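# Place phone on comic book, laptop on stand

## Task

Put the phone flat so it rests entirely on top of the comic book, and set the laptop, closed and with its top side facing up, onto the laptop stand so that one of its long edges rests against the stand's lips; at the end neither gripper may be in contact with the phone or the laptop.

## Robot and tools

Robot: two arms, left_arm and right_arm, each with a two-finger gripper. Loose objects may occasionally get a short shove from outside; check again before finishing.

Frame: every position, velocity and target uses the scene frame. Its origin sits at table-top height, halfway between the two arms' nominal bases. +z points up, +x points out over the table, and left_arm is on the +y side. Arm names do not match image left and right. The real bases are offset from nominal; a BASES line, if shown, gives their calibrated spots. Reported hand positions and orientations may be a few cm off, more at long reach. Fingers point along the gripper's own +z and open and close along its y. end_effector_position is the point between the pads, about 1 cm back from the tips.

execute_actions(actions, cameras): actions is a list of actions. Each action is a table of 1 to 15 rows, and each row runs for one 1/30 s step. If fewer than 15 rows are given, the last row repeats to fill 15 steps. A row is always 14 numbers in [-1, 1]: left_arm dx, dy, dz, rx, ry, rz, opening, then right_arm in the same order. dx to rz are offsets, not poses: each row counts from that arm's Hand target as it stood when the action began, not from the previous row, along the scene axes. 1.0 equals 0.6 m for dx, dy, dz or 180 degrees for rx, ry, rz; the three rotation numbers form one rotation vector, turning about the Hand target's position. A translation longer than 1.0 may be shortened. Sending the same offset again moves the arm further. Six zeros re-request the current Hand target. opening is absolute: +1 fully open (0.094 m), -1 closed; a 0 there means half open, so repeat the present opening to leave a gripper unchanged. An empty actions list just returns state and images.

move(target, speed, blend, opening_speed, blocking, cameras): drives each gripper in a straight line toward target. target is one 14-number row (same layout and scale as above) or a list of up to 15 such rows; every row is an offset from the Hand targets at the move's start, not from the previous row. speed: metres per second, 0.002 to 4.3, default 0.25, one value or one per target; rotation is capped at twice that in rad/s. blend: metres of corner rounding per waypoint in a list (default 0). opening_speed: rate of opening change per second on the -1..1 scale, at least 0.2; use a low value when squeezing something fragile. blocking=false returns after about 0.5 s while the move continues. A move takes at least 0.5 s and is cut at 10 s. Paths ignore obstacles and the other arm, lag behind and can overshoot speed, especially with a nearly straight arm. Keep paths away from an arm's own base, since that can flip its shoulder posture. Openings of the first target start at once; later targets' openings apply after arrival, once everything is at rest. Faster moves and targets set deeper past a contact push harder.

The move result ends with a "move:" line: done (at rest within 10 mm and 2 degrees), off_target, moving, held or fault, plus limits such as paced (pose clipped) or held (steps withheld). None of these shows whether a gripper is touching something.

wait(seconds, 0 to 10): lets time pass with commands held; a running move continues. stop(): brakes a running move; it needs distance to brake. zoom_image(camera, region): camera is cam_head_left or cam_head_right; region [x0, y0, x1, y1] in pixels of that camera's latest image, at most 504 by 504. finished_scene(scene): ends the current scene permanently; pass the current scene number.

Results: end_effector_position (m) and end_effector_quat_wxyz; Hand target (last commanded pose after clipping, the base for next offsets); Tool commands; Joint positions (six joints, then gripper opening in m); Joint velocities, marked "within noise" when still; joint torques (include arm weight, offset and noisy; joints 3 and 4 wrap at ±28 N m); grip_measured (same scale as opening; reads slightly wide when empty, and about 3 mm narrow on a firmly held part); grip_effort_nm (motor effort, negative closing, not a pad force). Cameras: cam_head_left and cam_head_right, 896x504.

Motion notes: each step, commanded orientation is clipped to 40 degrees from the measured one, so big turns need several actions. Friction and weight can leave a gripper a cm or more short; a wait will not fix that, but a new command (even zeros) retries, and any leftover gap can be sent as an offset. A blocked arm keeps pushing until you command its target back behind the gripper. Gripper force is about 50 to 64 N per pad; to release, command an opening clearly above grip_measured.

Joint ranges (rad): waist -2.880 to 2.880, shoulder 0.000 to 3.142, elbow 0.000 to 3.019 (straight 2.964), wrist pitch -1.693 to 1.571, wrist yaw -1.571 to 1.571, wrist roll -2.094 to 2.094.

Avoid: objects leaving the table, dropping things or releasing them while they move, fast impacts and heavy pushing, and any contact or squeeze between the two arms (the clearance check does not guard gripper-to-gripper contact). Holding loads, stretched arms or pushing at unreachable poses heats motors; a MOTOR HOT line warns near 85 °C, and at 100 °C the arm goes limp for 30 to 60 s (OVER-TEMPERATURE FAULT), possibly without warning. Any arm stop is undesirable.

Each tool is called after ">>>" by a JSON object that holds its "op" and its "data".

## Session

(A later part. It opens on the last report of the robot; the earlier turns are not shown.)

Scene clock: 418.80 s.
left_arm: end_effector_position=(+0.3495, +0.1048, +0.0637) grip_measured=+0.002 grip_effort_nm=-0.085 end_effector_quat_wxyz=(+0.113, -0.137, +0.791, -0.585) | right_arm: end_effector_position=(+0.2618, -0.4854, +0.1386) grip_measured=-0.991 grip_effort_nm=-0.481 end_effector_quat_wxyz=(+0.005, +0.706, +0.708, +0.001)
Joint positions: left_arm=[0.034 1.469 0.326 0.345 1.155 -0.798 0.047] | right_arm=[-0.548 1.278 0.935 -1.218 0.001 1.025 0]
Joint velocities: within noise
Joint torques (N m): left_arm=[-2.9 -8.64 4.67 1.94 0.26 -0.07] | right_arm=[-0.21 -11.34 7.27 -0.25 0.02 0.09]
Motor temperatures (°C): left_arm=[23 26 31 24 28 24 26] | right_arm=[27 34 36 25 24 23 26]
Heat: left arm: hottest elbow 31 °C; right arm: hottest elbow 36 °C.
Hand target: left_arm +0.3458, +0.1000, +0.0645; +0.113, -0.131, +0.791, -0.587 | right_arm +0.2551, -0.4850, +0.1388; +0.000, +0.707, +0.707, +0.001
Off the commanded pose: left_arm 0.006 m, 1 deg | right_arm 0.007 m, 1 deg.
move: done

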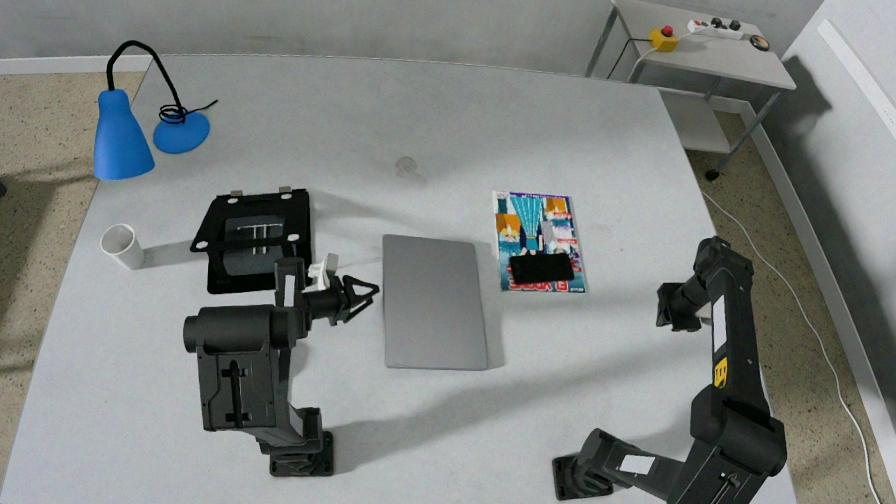

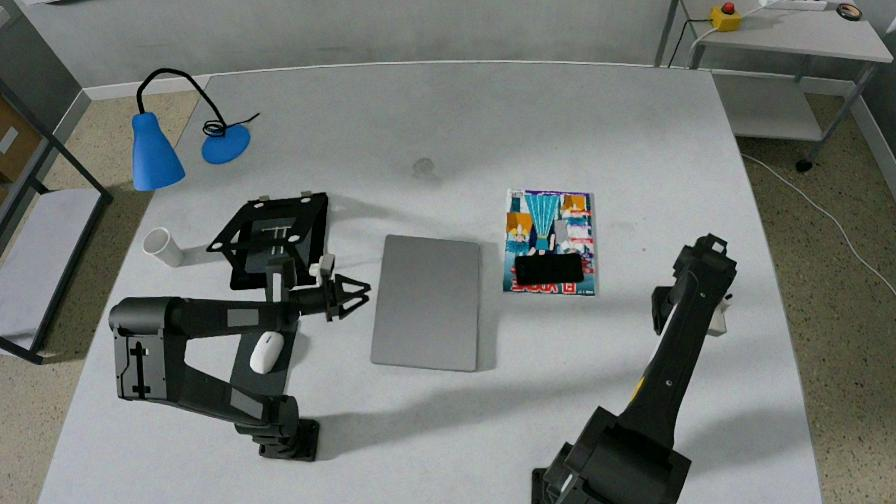

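>>> {"op": "move", "data": {"target": [[0,0,-0.045,0,0,0,0.0,0,0,0,0,0,0,-1]], "speed": 0.1}}

>>> {"op": "zoom_image", "data": {"camera": "cam_head_left", "region": [300, 220, 460, 380]}}

>>> {"op": "zoom_image", "data": {"camera": "cam_head_right", "region": [300, 220, 460, 380]}}

Scene clock: 427.87 s.
left_arm: end_effector_position=(+0.3510, +0.1050, +0.0410) grip_measured=+0.002 grip_effort_nm=-0.085 end_effector_quat_wxyz=(+0.119, -0.133, +0.791, -0.586) | right_arm: end_effector_position=(+0.2618, -0.4854, +0.1386) grip_measured=-0.991 grip_effort_nm=-0.486 end_effector_quat_wxyz=(+0.005, +0.706, +0.708, +0.001)
Joint positions: left_arm=[0.034 1.592 0.317 0.493 1.154 -0.799 0.047] | right_arm=[-0.548 1.278 0.935 -1.218 0.001 1.025 0]
Joint velocities: within noise
Joint torques (N m): left_arm=[-2.2 -8.23 3.34 1.91 0.34 0] | right_arm=[-0.26 -11.22 7.28 -0.25 0.03 0.09]
Motor temperatures (°C): left_arm=[23 25 31 24 27 24 26] | right_arm=[27 34 36 25 24 23 26]
Heat: left arm: hottest elbow 31 °C; right arm: hottest elbow 36 °C.
Hand target: left_arm +0.3458, +0.1000, +0.0374; +0.113, -0.131, +0.791, -0.587 | right_arm +0.2551, -0.4850, +0.1388; +0.000, +0.707, +0.707, +0.001
Off the commanded pose: left_arm 0.008 m, 1 deg | right_arm 0.007 m, 1 deg.
move: done

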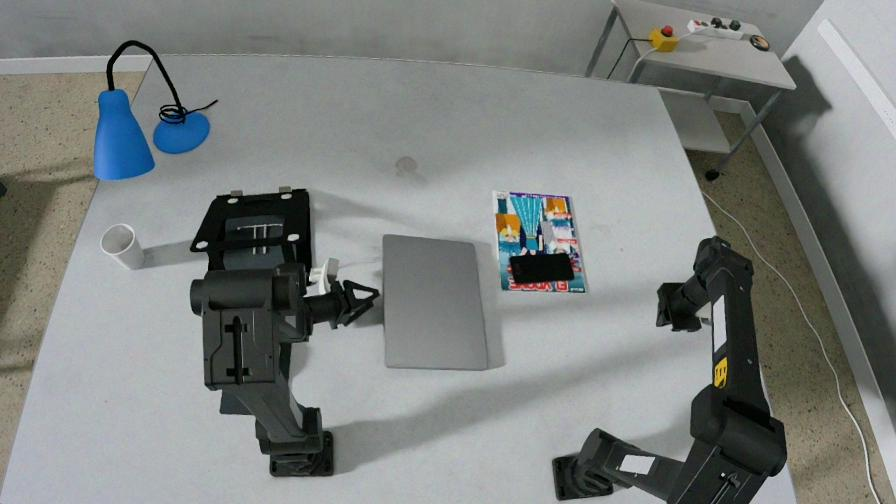

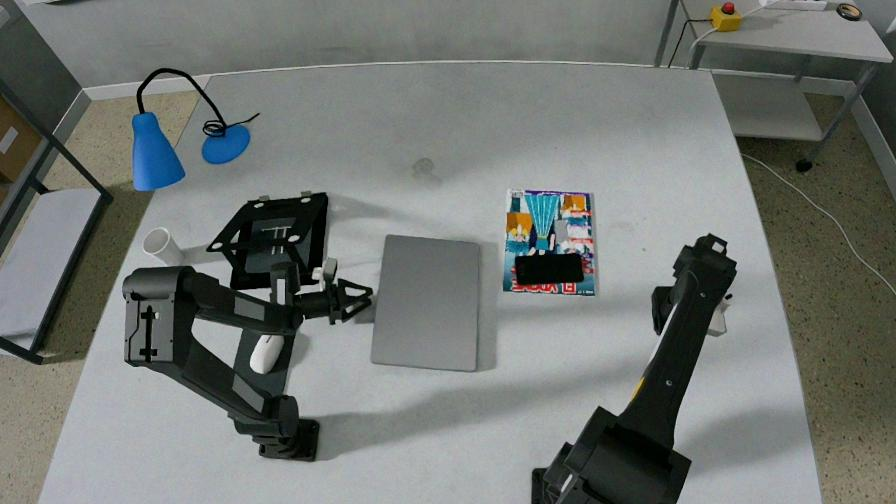

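Scaled by 3.150.

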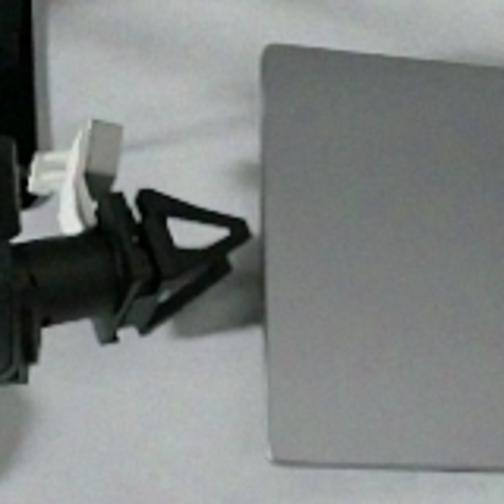

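Scaled by 3.150.

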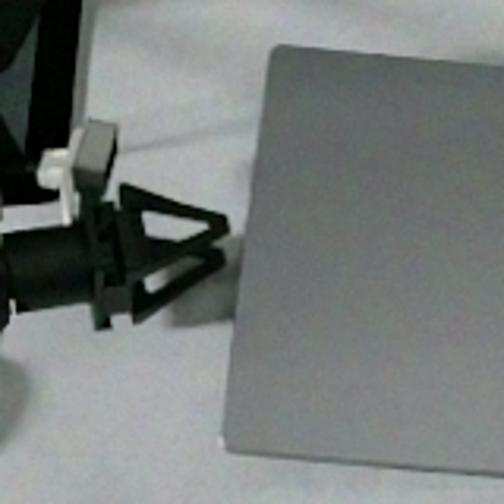

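>>> {"op": "move", "data": {"target": [[0,0,0.017,0,0,0,0.28,0,0,0,0,0,0,-1],[-0.005,-0.065,0.017,0,0,0,0.28,0,0,0,0,0,0,-1]], "speed": 0.06}}

>>> {"op": "zoom_image", "data": {"camera": "cam_head_left", "region": [300, 220, 460, 380]}}

>>> {"op": "zoom_image", "data": {"camera": "cam_head_right", "region": [300, 220, 460, 380]}}

Scene clock: 435.77 s.
left_arm: end_effector_position=(+0.3483, +0.0655, +0.0508) grip_measured=+0.278 grip_effort_nm=0.129 end_effector_quat_wxyz=(+0.119, -0.133, +0.791, -0.586) | right_arm: end_effector_position=(+0.2618, -0.4854, +0.1386) grip_measured=-0.991 grip_effort_nm=-0.486 end_effector_quat_wxyz=(+0.005, +0.706, +0.708, +0.001)
Joint positions: left_arm=[-0.118 1.578 0.288 0.694 1.037 -1.008 0.06] | right_arm=[-0.548 1.278 0.935 -1.218 0.001 1.025 0]
Joint velocities: within noise
Joint torques (N m): left_arm=[-2.2 -7.88 3.49 2.21 0.22 0.02] | right_arm=[-0.21 -11.34 7.25 -0.27 0.03 0.09]
Motor temperatures (°C): left_arm=[23 25 31 24 27 24 26] | right_arm=[27 34 36 25 24 23 26]
Heat: left arm: hottest elbow 31 °C; right arm: hottest elbow 36 °C.
Hand target: left_arm +0.3428, +0.0610, +0.0476; +0.113, -0.131, +0.791, -0.587 | right_arm +0.2551, -0.4850, +0.1388; +0.000, +0.707, +0.707, +0.001
Off the commanded pose: left_arm 0.008 m, 1 deg | right_arm 0.007 m, 1 deg.
move: done

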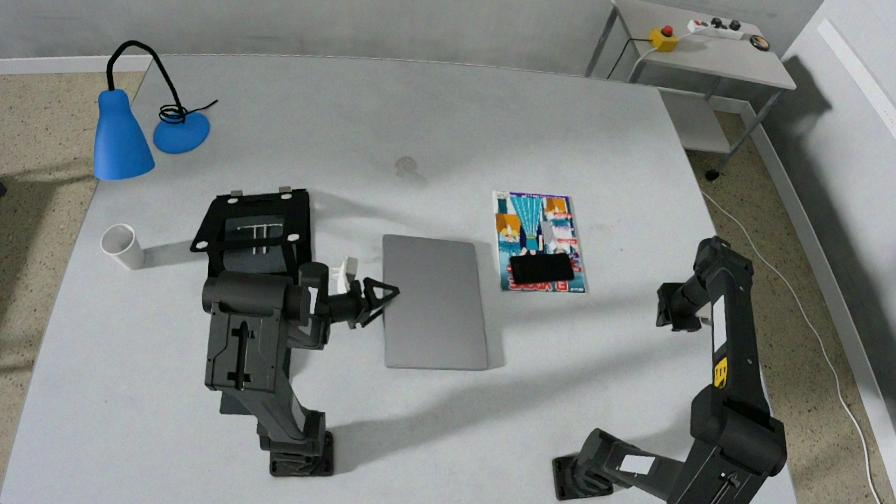

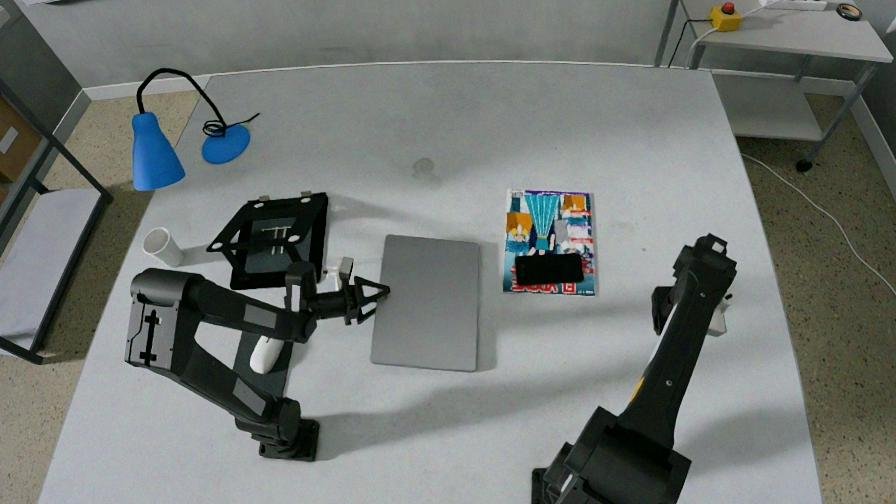

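Scaled by 3.150.

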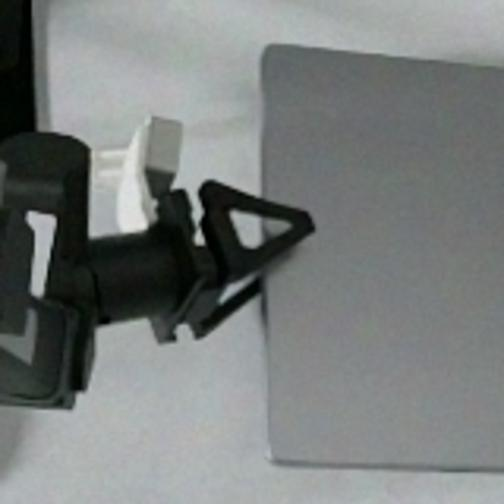

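Scaled by 3.150.

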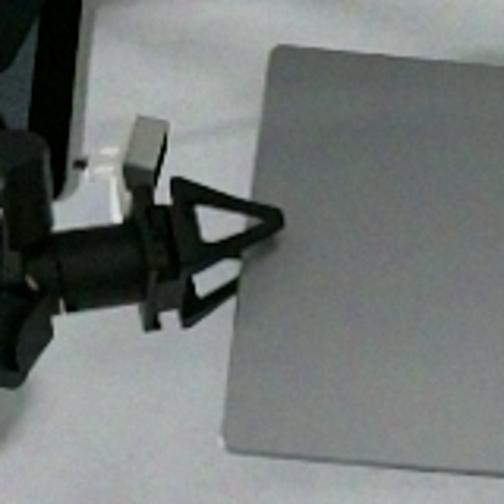

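>>> {"op": "move", "data": {"target": [[-0.03,-0.025,0,0,0,0,0.28,0,0,0,0,0,0,-1]], "speed": 0.06, "cameras": []}}

>>> {"op": "move", "data": {"target": [[0,0,0,0,0,0,-0.9,0,0,0,0,0,0,-1]], "opening_speed": 0.3}}

>>> {"op": "zoom_image", "data": {"camera": "cam_head_left", "region": [340, 220, 500, 380]}}

>>> {"op": "zoom_image", "data": {"camera": "cam_head_right", "region": [340, 220, 500, 380]}}

Scene clock: 440.00 s.
left_arm: end_effector_position=(+0.3302, +0.0499, +0.0492) grip_measured=+0.278 grip_effort_nm=0.129 end_effector_quat_wxyz=(+0.117, -0.134, +0.791, -0.585) | right_arm: end_effector_position=(+0.2618, -0.4854, +0.1386) grip_measured=-0.991 grip_effort_nm=-0.486 end_effector_quat_wxyz=(+0.005, +0.706, +0.708, +0.001)
Joint positions: left_arm=[-0.188 1.578 0.24 0.797 0.978 -1.078 0.06] | right_arm=[-0.548 1.278 0.935 -1.218 0.001 1.025 0]
Joint velocities: within noise
Joint torques (N m): left_arm=[-3.19 -7.82 3.14 2.11 0.14 -0.08] | right_arm=[-0.21 -11.28 7.25 -0.25 0.02 0.09]
Motor temperatures (°C): left_arm=[23 25 30 24 27 24 26] | right_arm=[27 34 36 25 24 23 26]
Heat: left arm: hottest elbow 30 °C; right arm: hottest elbow 36 °C.
Hand target: left_arm +0.3246, +0.0459, +0.0476; +0.113, -0.131, +0.791, -0.587 | right_arm +0.2551, -0.4850, +0.1388; +0.000, +0.707, +0.707, +0.001
Off the commanded pose: left_arm 0.007 m, 1 deg | right_arm 0.007 m, 1 deg.
move: done
No camera images: "cameras" was empty.

Scene clock: 444.13 s.
left_arm: end_effector_position=(+0.3297, +0.0501, +0.0475) grip_measured=-0.603 grip_effort_nm=-1.004 end_effector_quat_wxyz=(+0.127, -0.122, +0.793, -0.583) | right_arm: end_effector_position=(+0.2618, -0.4854, +0.1386) grip_measured=-0.991 grip_effort_nm=-0.486 end_effector_quat_wxyz=(+0.005, +0.706, +0.708, +0.001)
Joint positions: left_arm=[-0.188 1.59 0.237 0.815 0.976 -1.05 0.019] | right_arm=[-0.548 1.278 0.935 -1.218 0.001 1.025 0]
Joint velocities: within noise
Joint torques (N m): left_arm=[-3.02 -9.11 3.4 1.62 0.19 -0.29] | right_arm=[-0.15 -11.22 7.27 -0.25 0.03 0.09]
Motor temperatures (°C): left_arm=[23 25 30 24 27 24 27] | right_arm=[27 34 36 25 24 23 26]
Heat: left arm: hottest elbow 30 °C; right arm: hottest elbow 36 °C.
Hand target: left_arm +0.3247, +0.0460, +0.0476; +0.113, -0.131, +0.791, -0.587 | right_arm +0.2551, -0.4850, +0.1388; +0.000, +0.707, +0.707, +0.001
Off the commanded pose: left_arm 0.007 m, 2 deg | right_arm 0.007 m, 1 deg.
move: done

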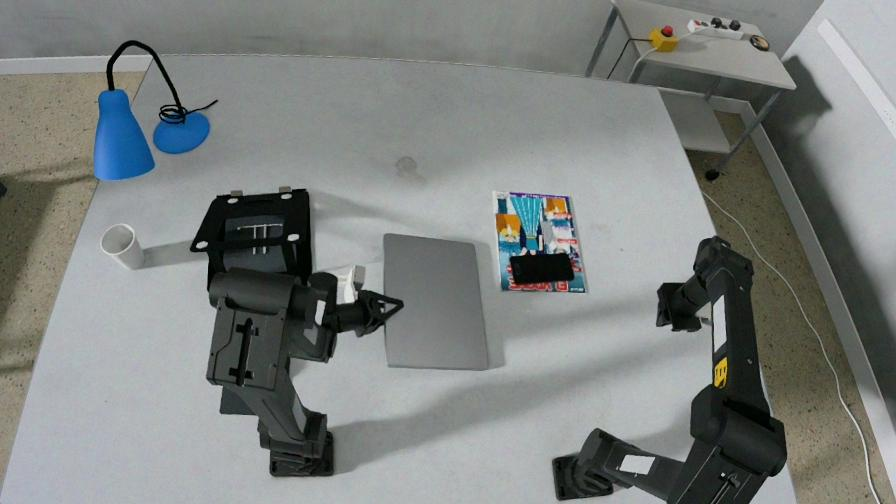

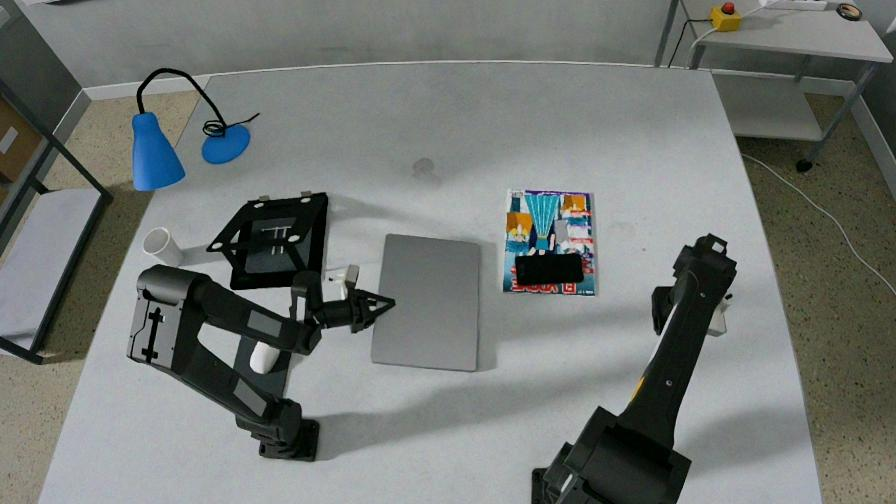

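Scaled by 3.150.

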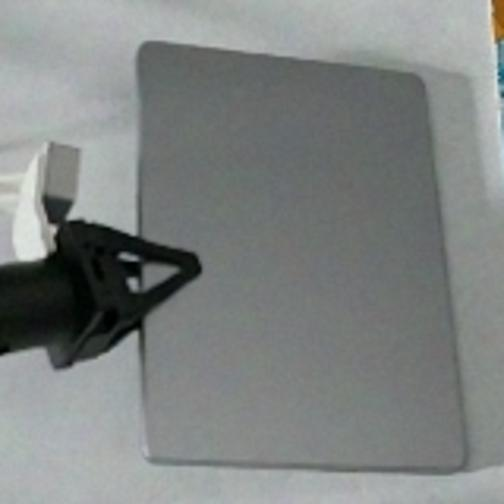

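Scaled by 3.150.

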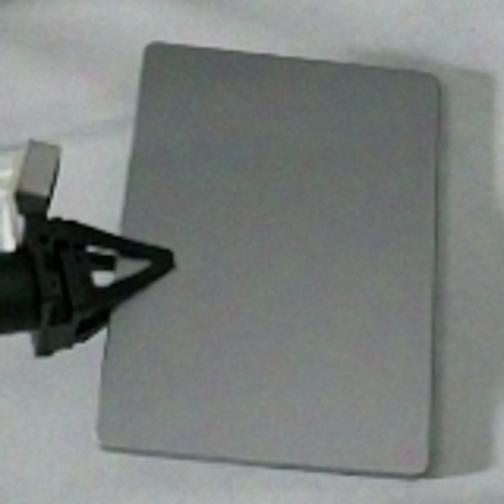

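>>> {"op": "move", "data": {"target": [[0,0,0.18,0,0,0,-0.9,0,0,0,0,0,0,-1]], "speed": 0.06}}

>>> {"op": "zoom_image", "data": {"camera": "cam_head_left", "region": [340, 200, 540, 400]}}

>>> {"op": "zoom_image", "data": {"camera": "cam_head_right", "region": [340, 200, 540, 400]}}

Scene clock: 449.63 s.
left_arm: end_effector_position=(+0.2955, +0.0565, +0.1018) grip_measured=-0.634 grip_effort_nm=-1.009 end_effector_quat_wxyz=(+0.079, -0.167, +0.811, -0.555) | right_arm: end_effector_position=(+0.2618, -0.4854, +0.1386) grip_measured=-0.991 grip_effort_nm=-0.481 end_effector_quat_wxyz=(+0.005, +0.706, +0.708, +0.001)
Joint positions: left_arm=[-0.196 1.071 0.237 0.149 0.943 -1.048 0.017] | right_arm=[-0.548 1.278 0.935 -1.218 0.001 1.025 0]
Joint velocities: within noise
Joint torques (N m): left_arm=[-1.85 -8.64 16.17 2.06 1.59 -0.24] | right_arm=[-0.15 -11.28 7.25 -0.24 0.02 0.08]
Motor temperatures (°C): left_arm=[23 25 30 24 28 24 27] | right_arm=[27 34 36 25 24 23 26]
Heat: left arm: hottest elbow 30 °C; right arm: hottest elbow 36 °C.
Hand target: left_arm +0.3246, +0.0459, +0.1555; +0.112, -0.131, +0.791, -0.587 | right_arm +0.2551, -0.4850, +0.1388; +0.000, +0.707, +0.707, +0.001
Off the commanded pose: left_arm 0.062 m, 7 deg | right_arm 0.007 m, 1 deg.
move: off_target (left_arm)

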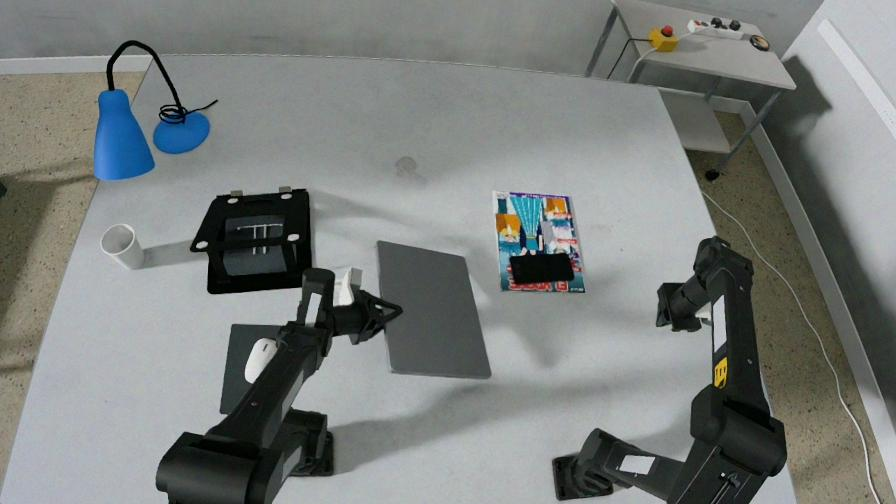

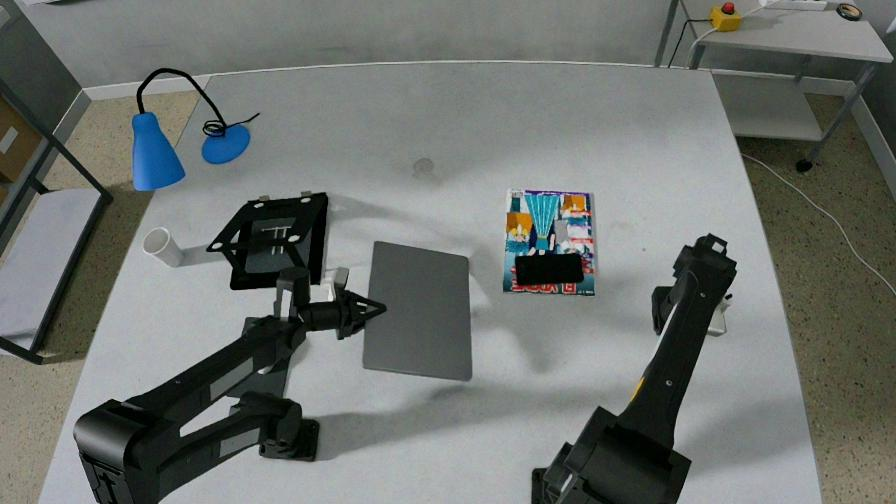

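Scaled by 2.520.

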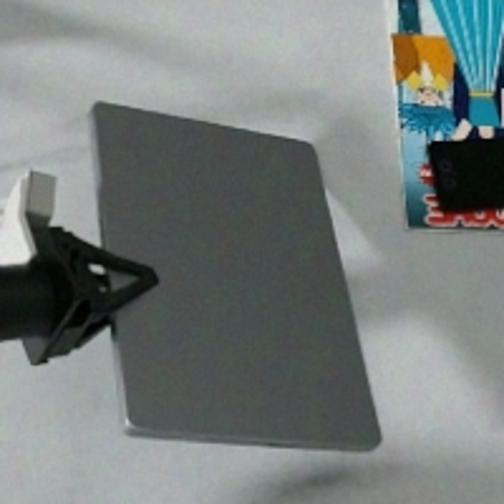

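Scaled by 2.520.

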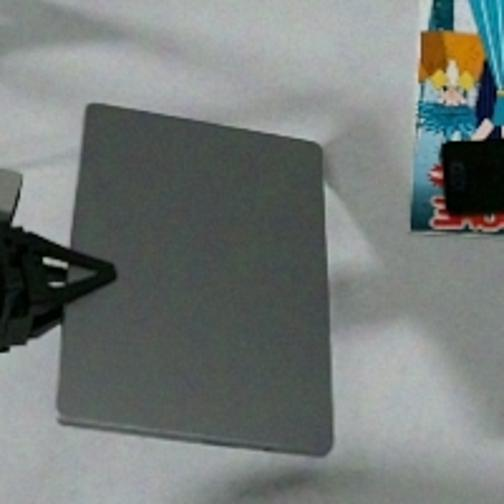

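>>> {"op": "move", "data": {"target": [[0,0,0.24,0,0,0,-0.9,0,0,0,0,0,0,-1],[0.025,0.257,0.275,0.0247,0.0106,0.258,-0.9,0,0,0,0,0,0,-1]], "speed": 0.15, "blend": 0.03}}

Scene clock: 479.50 s.
left_arm: end_effector_position=(+0.2952, +0.1898, +0.1779) grip_measured=-0.634 grip_effort_nm=-1.009 end_effector_quat_wxyz=(+0.206, -0.500, +0.742, -0.395) | right_arm: end_effector_position=(+0.2618, -0.4854, +0.1386) grip_measured=-0.991 grip_effort_nm=-0.481 end_effector_quat_wxyz=(+0.005, +0.706, +0.708, +0.001)
Joint positions: left_arm=[0.061 0.441 0.383 -0.678 0.458 -1.301 0.017] | right_arm=[-0.548 1.278 0.935 -1.218 0.001 1.025 0]
Joint velocities: within noise
Joint torques (N m): left_arm=[0.56 -5.66 -26.81 3.89 0.73 -0.01] | right_arm=[-0.21 -11.34 7.25 -0.27 0.02 0.1]
Motor temperatures (°C): left_arm=[23 26 39 24 31 24 28] | right_arm=[27 33 36 25 24 23 26]
Heat: left arm: hottest elbow 39 °C; right arm: hottest elbow 36 °C.
Hand target: left_arm +0.3396, +0.2002, +0.3205; +0.327, -0.438, +0.699, -0.462 | right_arm +0.2551, -0.4850, +0.1388; +0.000, +0.707, +0.707, +0.001
Off the commanded pose: left_arm 0.150 m, 18 deg | right_arm 0.007 m, 1 deg.
move: off_target (left_arm)

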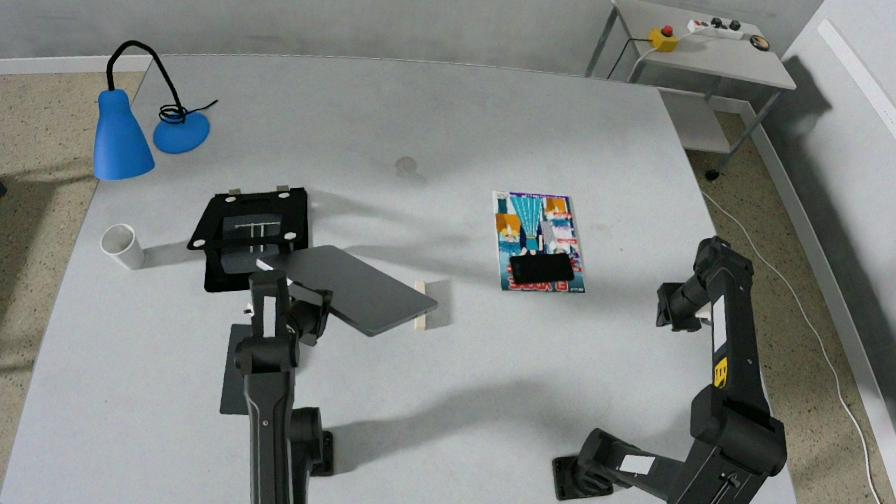

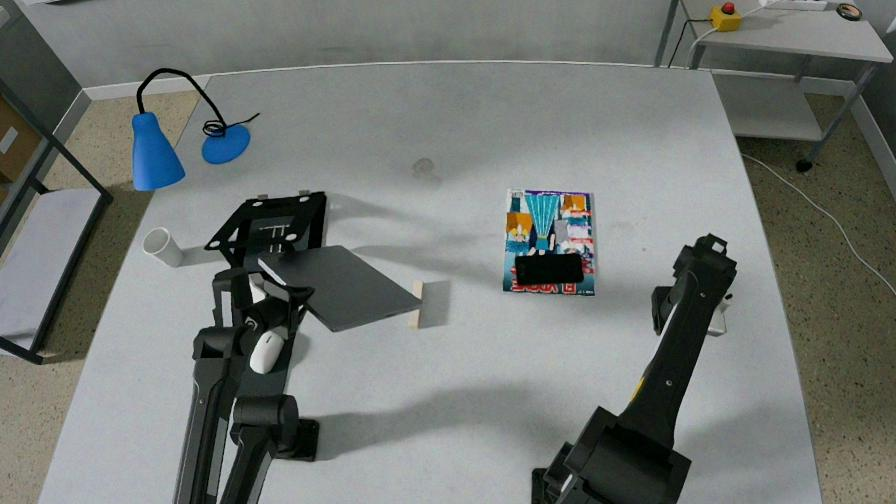

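>>> {"op": "move", "data": {"target": [[0.05,-0.2,0,0,0,0,-0.9,0,0,0,0,0,0,-1],[0.23,-0.27,0.0,0,0,0,-0.9,0,0,0,0,0,0,-1]], "speed": 0.12, "blend": 0.03}}

Scene clock: 488.80 s.
left_arm: end_effector_position=(+0.3890, +0.0766, +0.1666) grip_measured=-0.634 grip_effort_nm=-1.004 end_effector_quat_wxyz=(+0.244, -0.474, +0.780, -0.328) | right_arm: end_effector_position=(+0.2618, -0.4854, +0.1386) grip_measured=-0.991 grip_effort_nm=-0.481 end_effector_quat_wxyz=(+0.005, +0.706, +0.708, +0.001)
Joint positions: left_arm=[-0.484 0.959 0.558 -0.328 -0.052 -1.525 0.017] | right_arm=[-0.548 1.278 0.935 -1.218 0.001 1.025 0]
Joint velocities: within noise
Joint torques (N m): left_arm=[-0.67 -10.34 -26.54 5.65 0.19 0.02] | right_arm=[-0.26 -11.16 7.27 -0.25 0.03 0.09]
Motor temperatures (°C): left_arm=[23 25 46 24 30 24 28] | right_arm=[27 33 36 25 24 23 26]
Heat: left arm: hottest elbow 46 °C; right arm: hottest elbow 36 °C.
Hand target: left_arm +0.4775, +0.0381, +0.3207; +0.327, -0.437, +0.699, -0.462 | right_arm +0.2551, -0.4850, +0.1388; +0.000, +0.707, +0.707, +0.001
Off the commanded pose: left_arm 0.182 m, 21 deg | right_arm 0.007 m, 1 deg.
move: off_target (left_arm)

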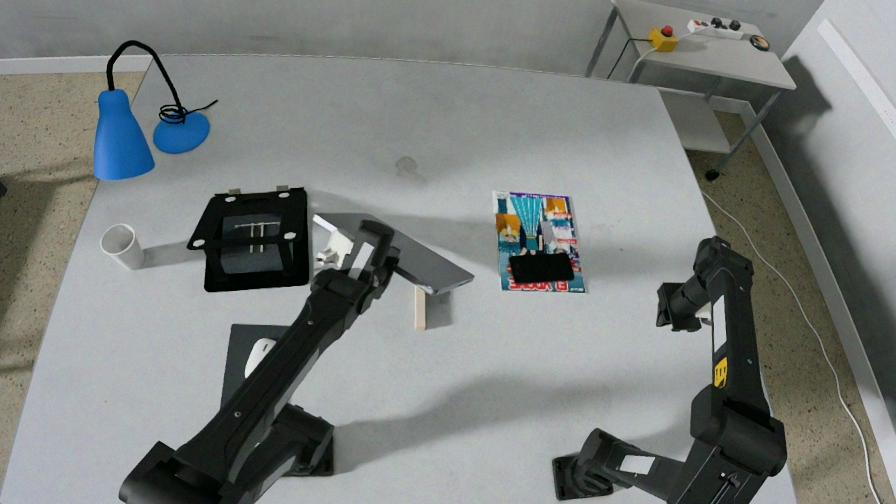

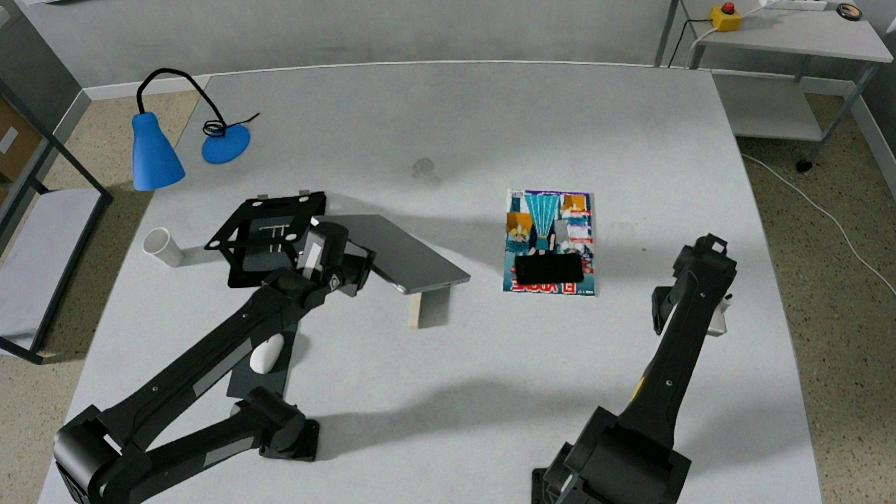

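>>> {"op": "move", "data": {"target": [[0.16,0.03,-0.05,0,0,0,-0.9,0,0,0,0,0,0,-1]], "speed": 0.15}}

Scene clock: 495.57 s.
left_arm: end_effector_position=(+0.4910, +0.0803, +0.1587) grip_measured=-0.634 grip_effort_nm=-1.009 end_effector_quat_wxyz=(+0.247, -0.474, +0.766, -0.355) | right_arm: end_effector_position=(+0.2618, -0.4854, +0.1386) grip_measured=-0.991 grip_effort_nm=-0.486 end_effector_quat_wxyz=(+0.005, +0.706, +0.708, +0.001)
Joint positions: left_arm=[-0.341 1.26 0.712 -0.129 0.075 -1.456 0.017] | right_arm=[-0.548 1.278 0.935 -1.218 0.001 1.025 0]
Joint velocities: within noise
Joint torques (N m): left_arm=[-0.5 -13.74 26.02 4.74 0.57 -0.14] | right_arm=[-0.21 -11.28 7.28 -0.27 0.03 0.09]
Motor temperatures (°C): left_arm=[23 25 47 25 29 24 28] | right_arm=[27 33 36 25 24 23 26]
Heat: left arm: hottest elbow 47 °C; right arm: hottest elbow 36 °C.
Hand target: left_arm +0.5736, +0.0563, +0.2905; +0.327, -0.438, +0.699, -0.462 | right_arm +0.2551, -0.4850, +0.1388; +0.000, +0.707, +0.707, +0.001
Off the commanded pose: left_arm 0.158 m, 18 deg | right_arm 0.007 m, 1 deg.
move: off_target (left_arm)

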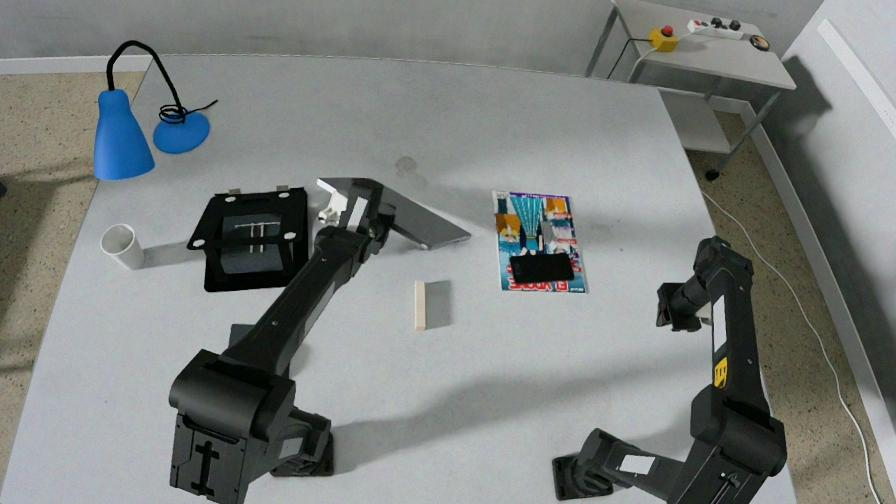

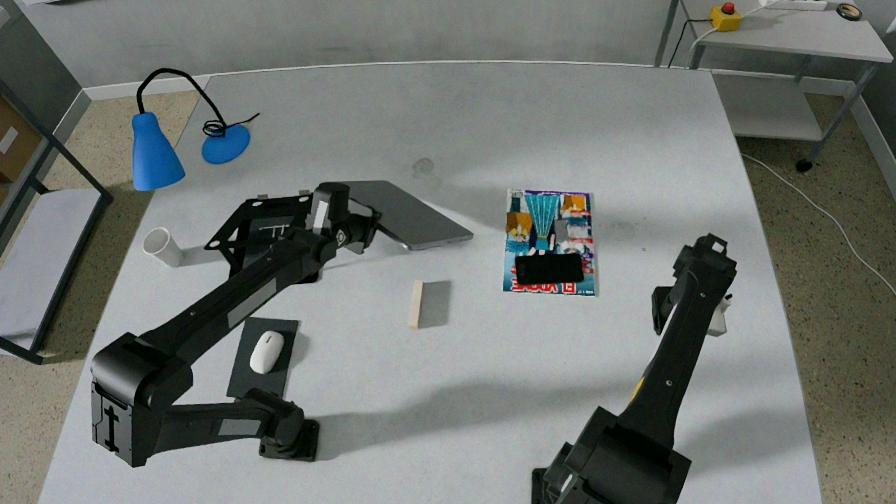

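>>> {"op": "move", "data": {"target": [[-0.06,-0.02,-0.06,0.012,-0.035,0.258,-0.9,0,0,0,0,0,0,-1]], "speed": 0.15}}

>>> {"op": "zoom_image", "data": {"camera": "cam_head_right", "region": [180, 120, 500, 380]}}

Scene clock: 511.10 s.
left_arm: end_effector_position=(+0.4819, +0.0853, +0.1408) grip_measured=-0.634 grip_effort_nm=-1.009 end_effector_quat_wxyz=(-0.507, +0.633, -0.550, +0.199) | right_arm: end_effector_position=(+0.2618, -0.4854, +0.1386) grip_measured=-0.991 grip_effort_nm=-0.481 end_effector_quat_wxyz=(+0.005, +0.706, +0.708, +0.001)
Joint positions: left_arm=[-0.663 1.461 0.745 -0.078 -0.962 -1.925 0.017] | right_arm=[-0.548 1.278 0.935 -1.218 0.001 1.025 0]
Joint velocities: within noise
Joint torques (N m): left_arm=[-2.84 -17.49 24.18 2.55 -2.4 -0.1] | right_arm=[-0.15 -11.22 7.27 -0.27 0.03 0.09]
Motor temperatures (°C): left_arm=[23 26 53 25 30 24 28] | right_arm=[27 33 36 25 24 23 26]
Heat: left arm: hottest elbow 53 °C; right arm: hottest elbow 36 °C.
Hand target: left_arm +0.5375, +0.0443, +0.2546; -0.527, +0.646, -0.460, +0.306 | right_arm +0.2551, -0.4850, +0.1388; +0.000, +0.707, +0.707, +0.001
Off the commanded pose: left_arm 0.133 m, 16 deg | right_arm 0.007 m, 1 deg.
move: off_target (left_arm)

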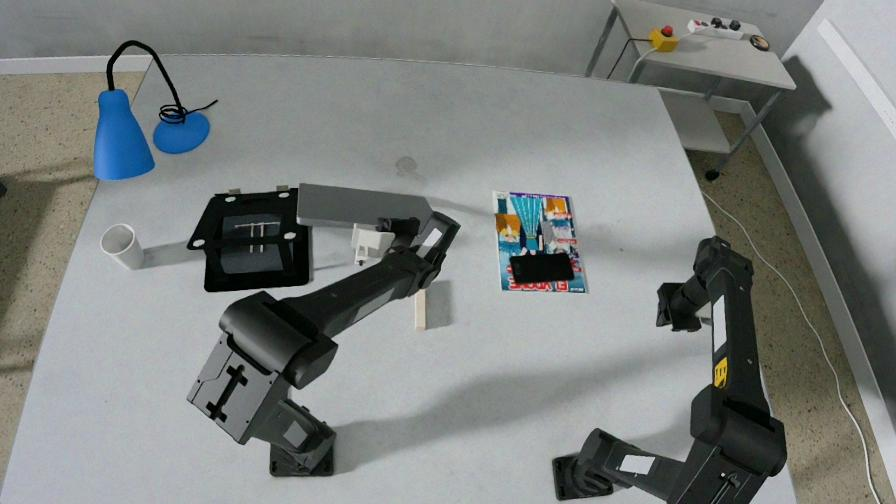

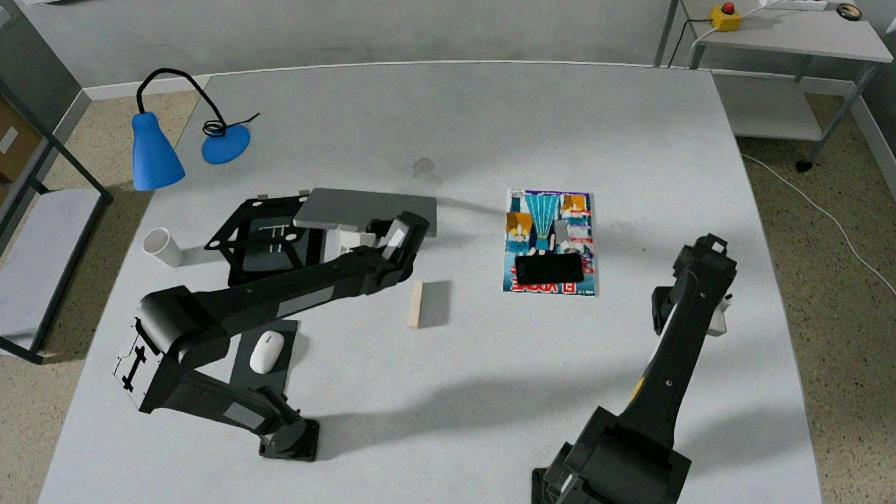

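Scaled by 1.575.

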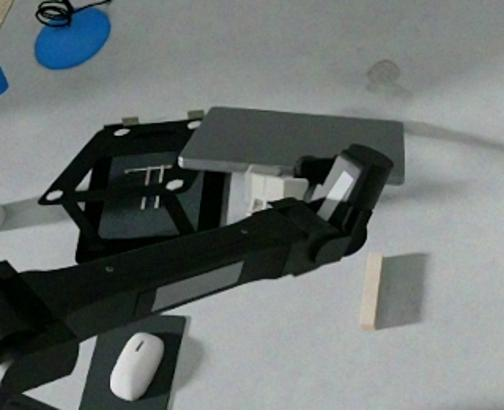

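>>> {"op": "move", "data": {"target": [[-0.06,-0.03,0.12,-0.022,-0.022,0.067,-0.9,0,0,0,0,0,0,-1]], "speed": 0.15}}

>>> {"op": "zoom_image", "data": {"camera": "cam_head_right", "region": [180, 150, 460, 350]}}

>>> {"op": "zoom_image", "data": {"camera": "cam_head_left", "region": [180, 150, 460, 350]}}

Scene clock: 521.33 s.
left_arm: end_effector_position=(+0.4659, +0.0600, +0.2029) grip_measured=-0.635 grip_effort_nm=-1.009 end_effector_quat_wxyz=(-0.561, +0.639, -0.484, +0.207) | right_arm: end_effector_position=(+0.2618, -0.4854, +0.1386) grip_measured=-0.991 grip_effort_nm=-0.486 end_effector_quat_wxyz=(+0.005, +0.706, +0.708, +0.001)
Joint positions: left_arm=[-0.769 1.421 0.847 -0.279 -1.183 -2.091 0.017] | right_arm=[-0.548 1.278 0.935 -1.218 0.001 1.025 0]
Joint velocities: within noise
Joint torques (N m): left_arm=[-2.32 -19.25 25.31 2.15 -2.84 -0.1] | right_arm=[-0.21 -11.28 7.25 -0.24 0.02 0.09]
Motor temperatures (°C): left_arm=[23 26 54 25 34 24 28] | right_arm=[27 33 36 25 24 23 26]
Heat: left arm: hottest elbow 54 °C; right arm: hottest elbow 36 °C.
Hand target: left_arm +0.5015, +0.0262, +0.3267; -0.549, +0.698, -0.360, +0.287 | right_arm +0.2551, -0.4850, +0.1388; +0.000, +0.707, +0.707, +0.001
Off the commanded pose: left_arm 0.133 m, 18 deg | right_arm 0.007 m, 1 deg.
joint sent to its limit (left arm) — joint 6 (wrist roll), lower limit. The joint targets are off in position and orientation.
move: off_target (left_arm)

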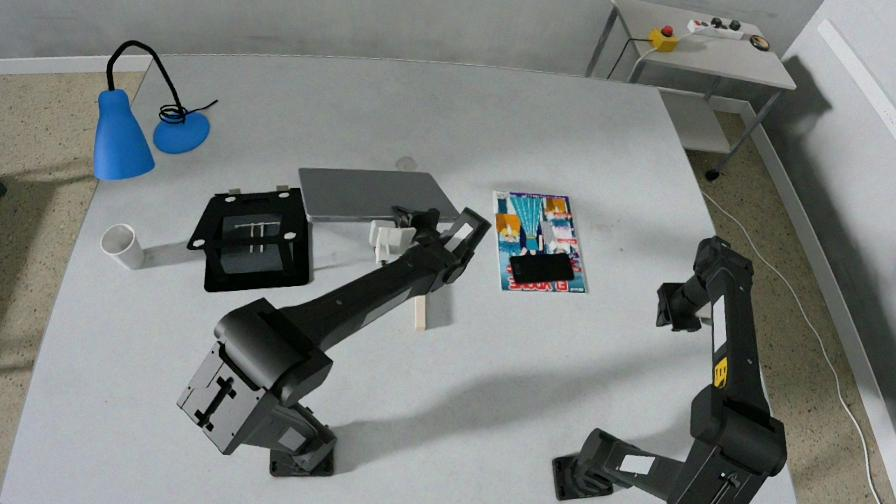

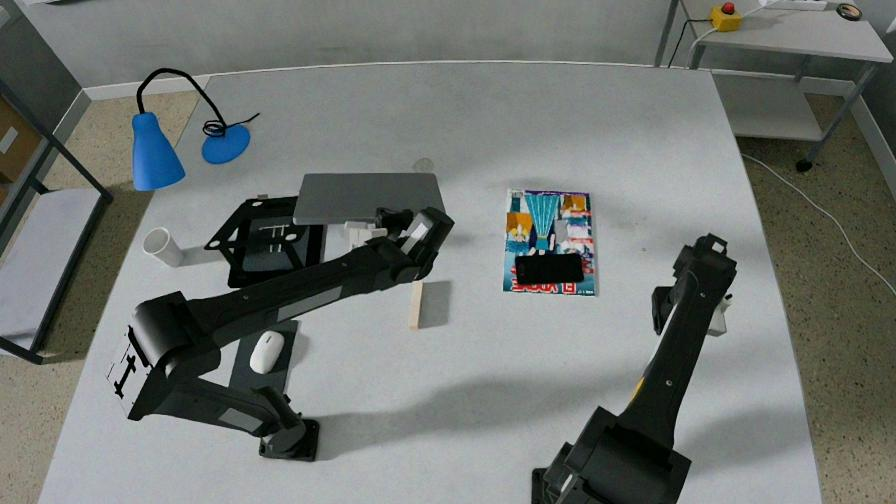

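Scaled by 1.800.

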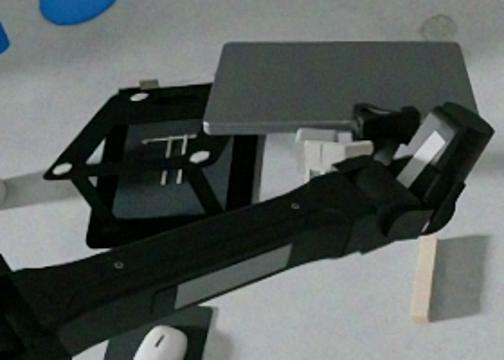

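Scaled by 1.800.

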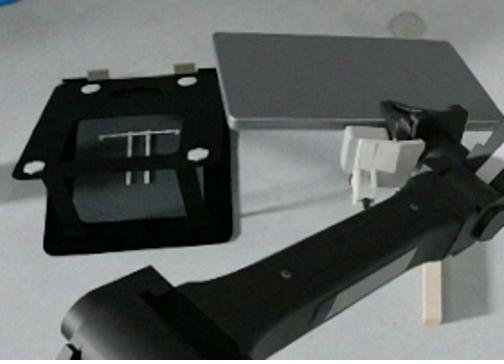

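>>> {"op": "move", "data": {"target": [[-0.03,0.3,0.0,0,0,0,-0.9,0,0,0,0,0,0,-1]], "speed": 0.15}}

>>> {"op": "zoom_image", "data": {"camera": "cam_head_right", "region": [180, 150, 460, 350]}}

>>> {"op": "zoom_image", "data": {"camera": "cam_head_left", "region": [180, 150, 460, 350]}}

Scene clock: 533.00 s.
left_arm: end_effector_position=(+0.4722, +0.2040, +0.2349) grip_measured=-0.634 grip_effort_nm=-1.009 end_effector_quat_wxyz=(-0.521, +0.700, -0.447, +0.196) | right_arm: end_effector_position=(+0.2618, -0.4854, +0.1386) grip_measured=-0.991 grip_effort_nm=-0.481 end_effector_quat_wxyz=(+0.005, +0.706, +0.708, +0.001)
Joint positions: left_arm=[-0.431 1.171 0.742 -0.256 -0.928 -1.942 0.017] | right_arm=[-0.548 1.278 0.935 -1.218 0.001 1.025 0]
Joint velocities: within noise
Joint torques (N m): left_arm=[-1.26 -16.56 16.57 4.34 -2.01 0.06] | right_arm=[-0.26 -11.11 7.25 -0.25 0.02 0.09]
Motor temperatures (°C): left_arm=[23 27 57 24 38 24 28] | right_arm=[27 33 36 25 24 23 26]
Heat: left arm: hottest elbow 57 °C; right arm: hottest elbow 36 °C.
Hand target: left_arm +0.4835, +0.2062, +0.3267; -0.549, +0.698, -0.360, +0.287 | right_arm +0.2551, -0.4850, +0.1388; +0.000, +0.707, +0.707, +0.001
Off the commanded pose: left_arm 0.093 m, 15 deg | right_arm 0.007 m, 1 deg.
move: off_target (left_arm)

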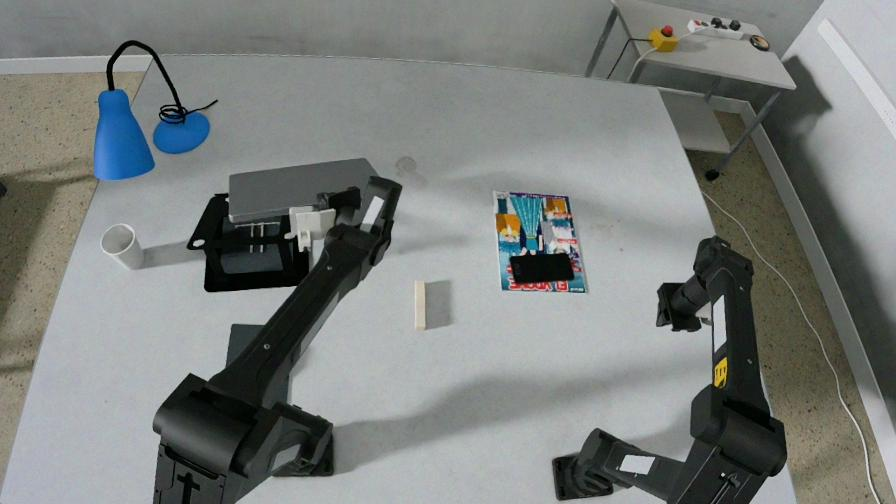

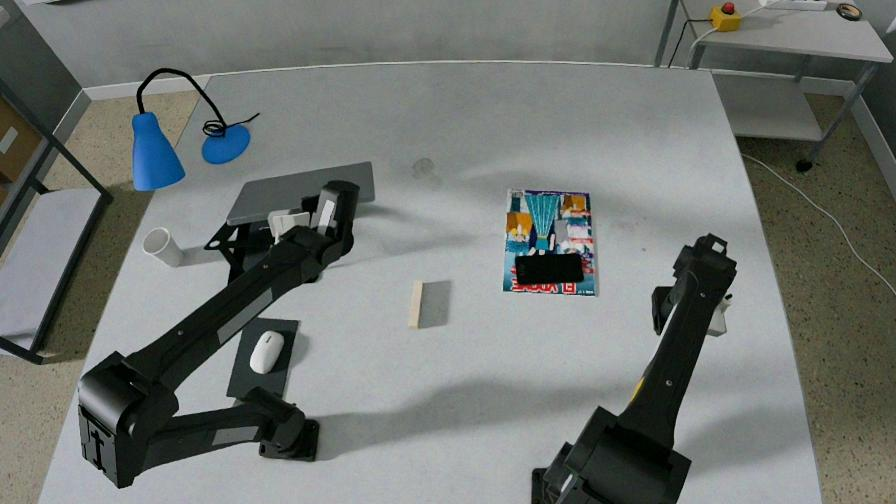

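Scaled by 1.800.

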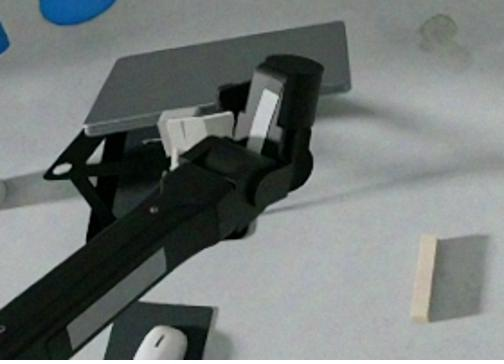

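Scaled by 1.800.

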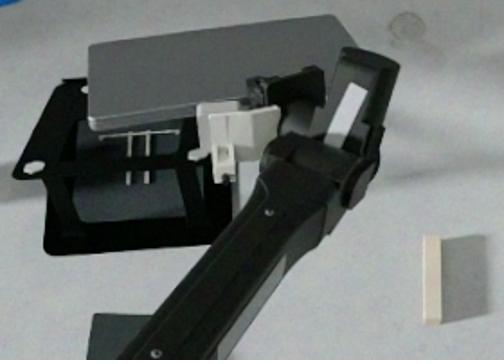

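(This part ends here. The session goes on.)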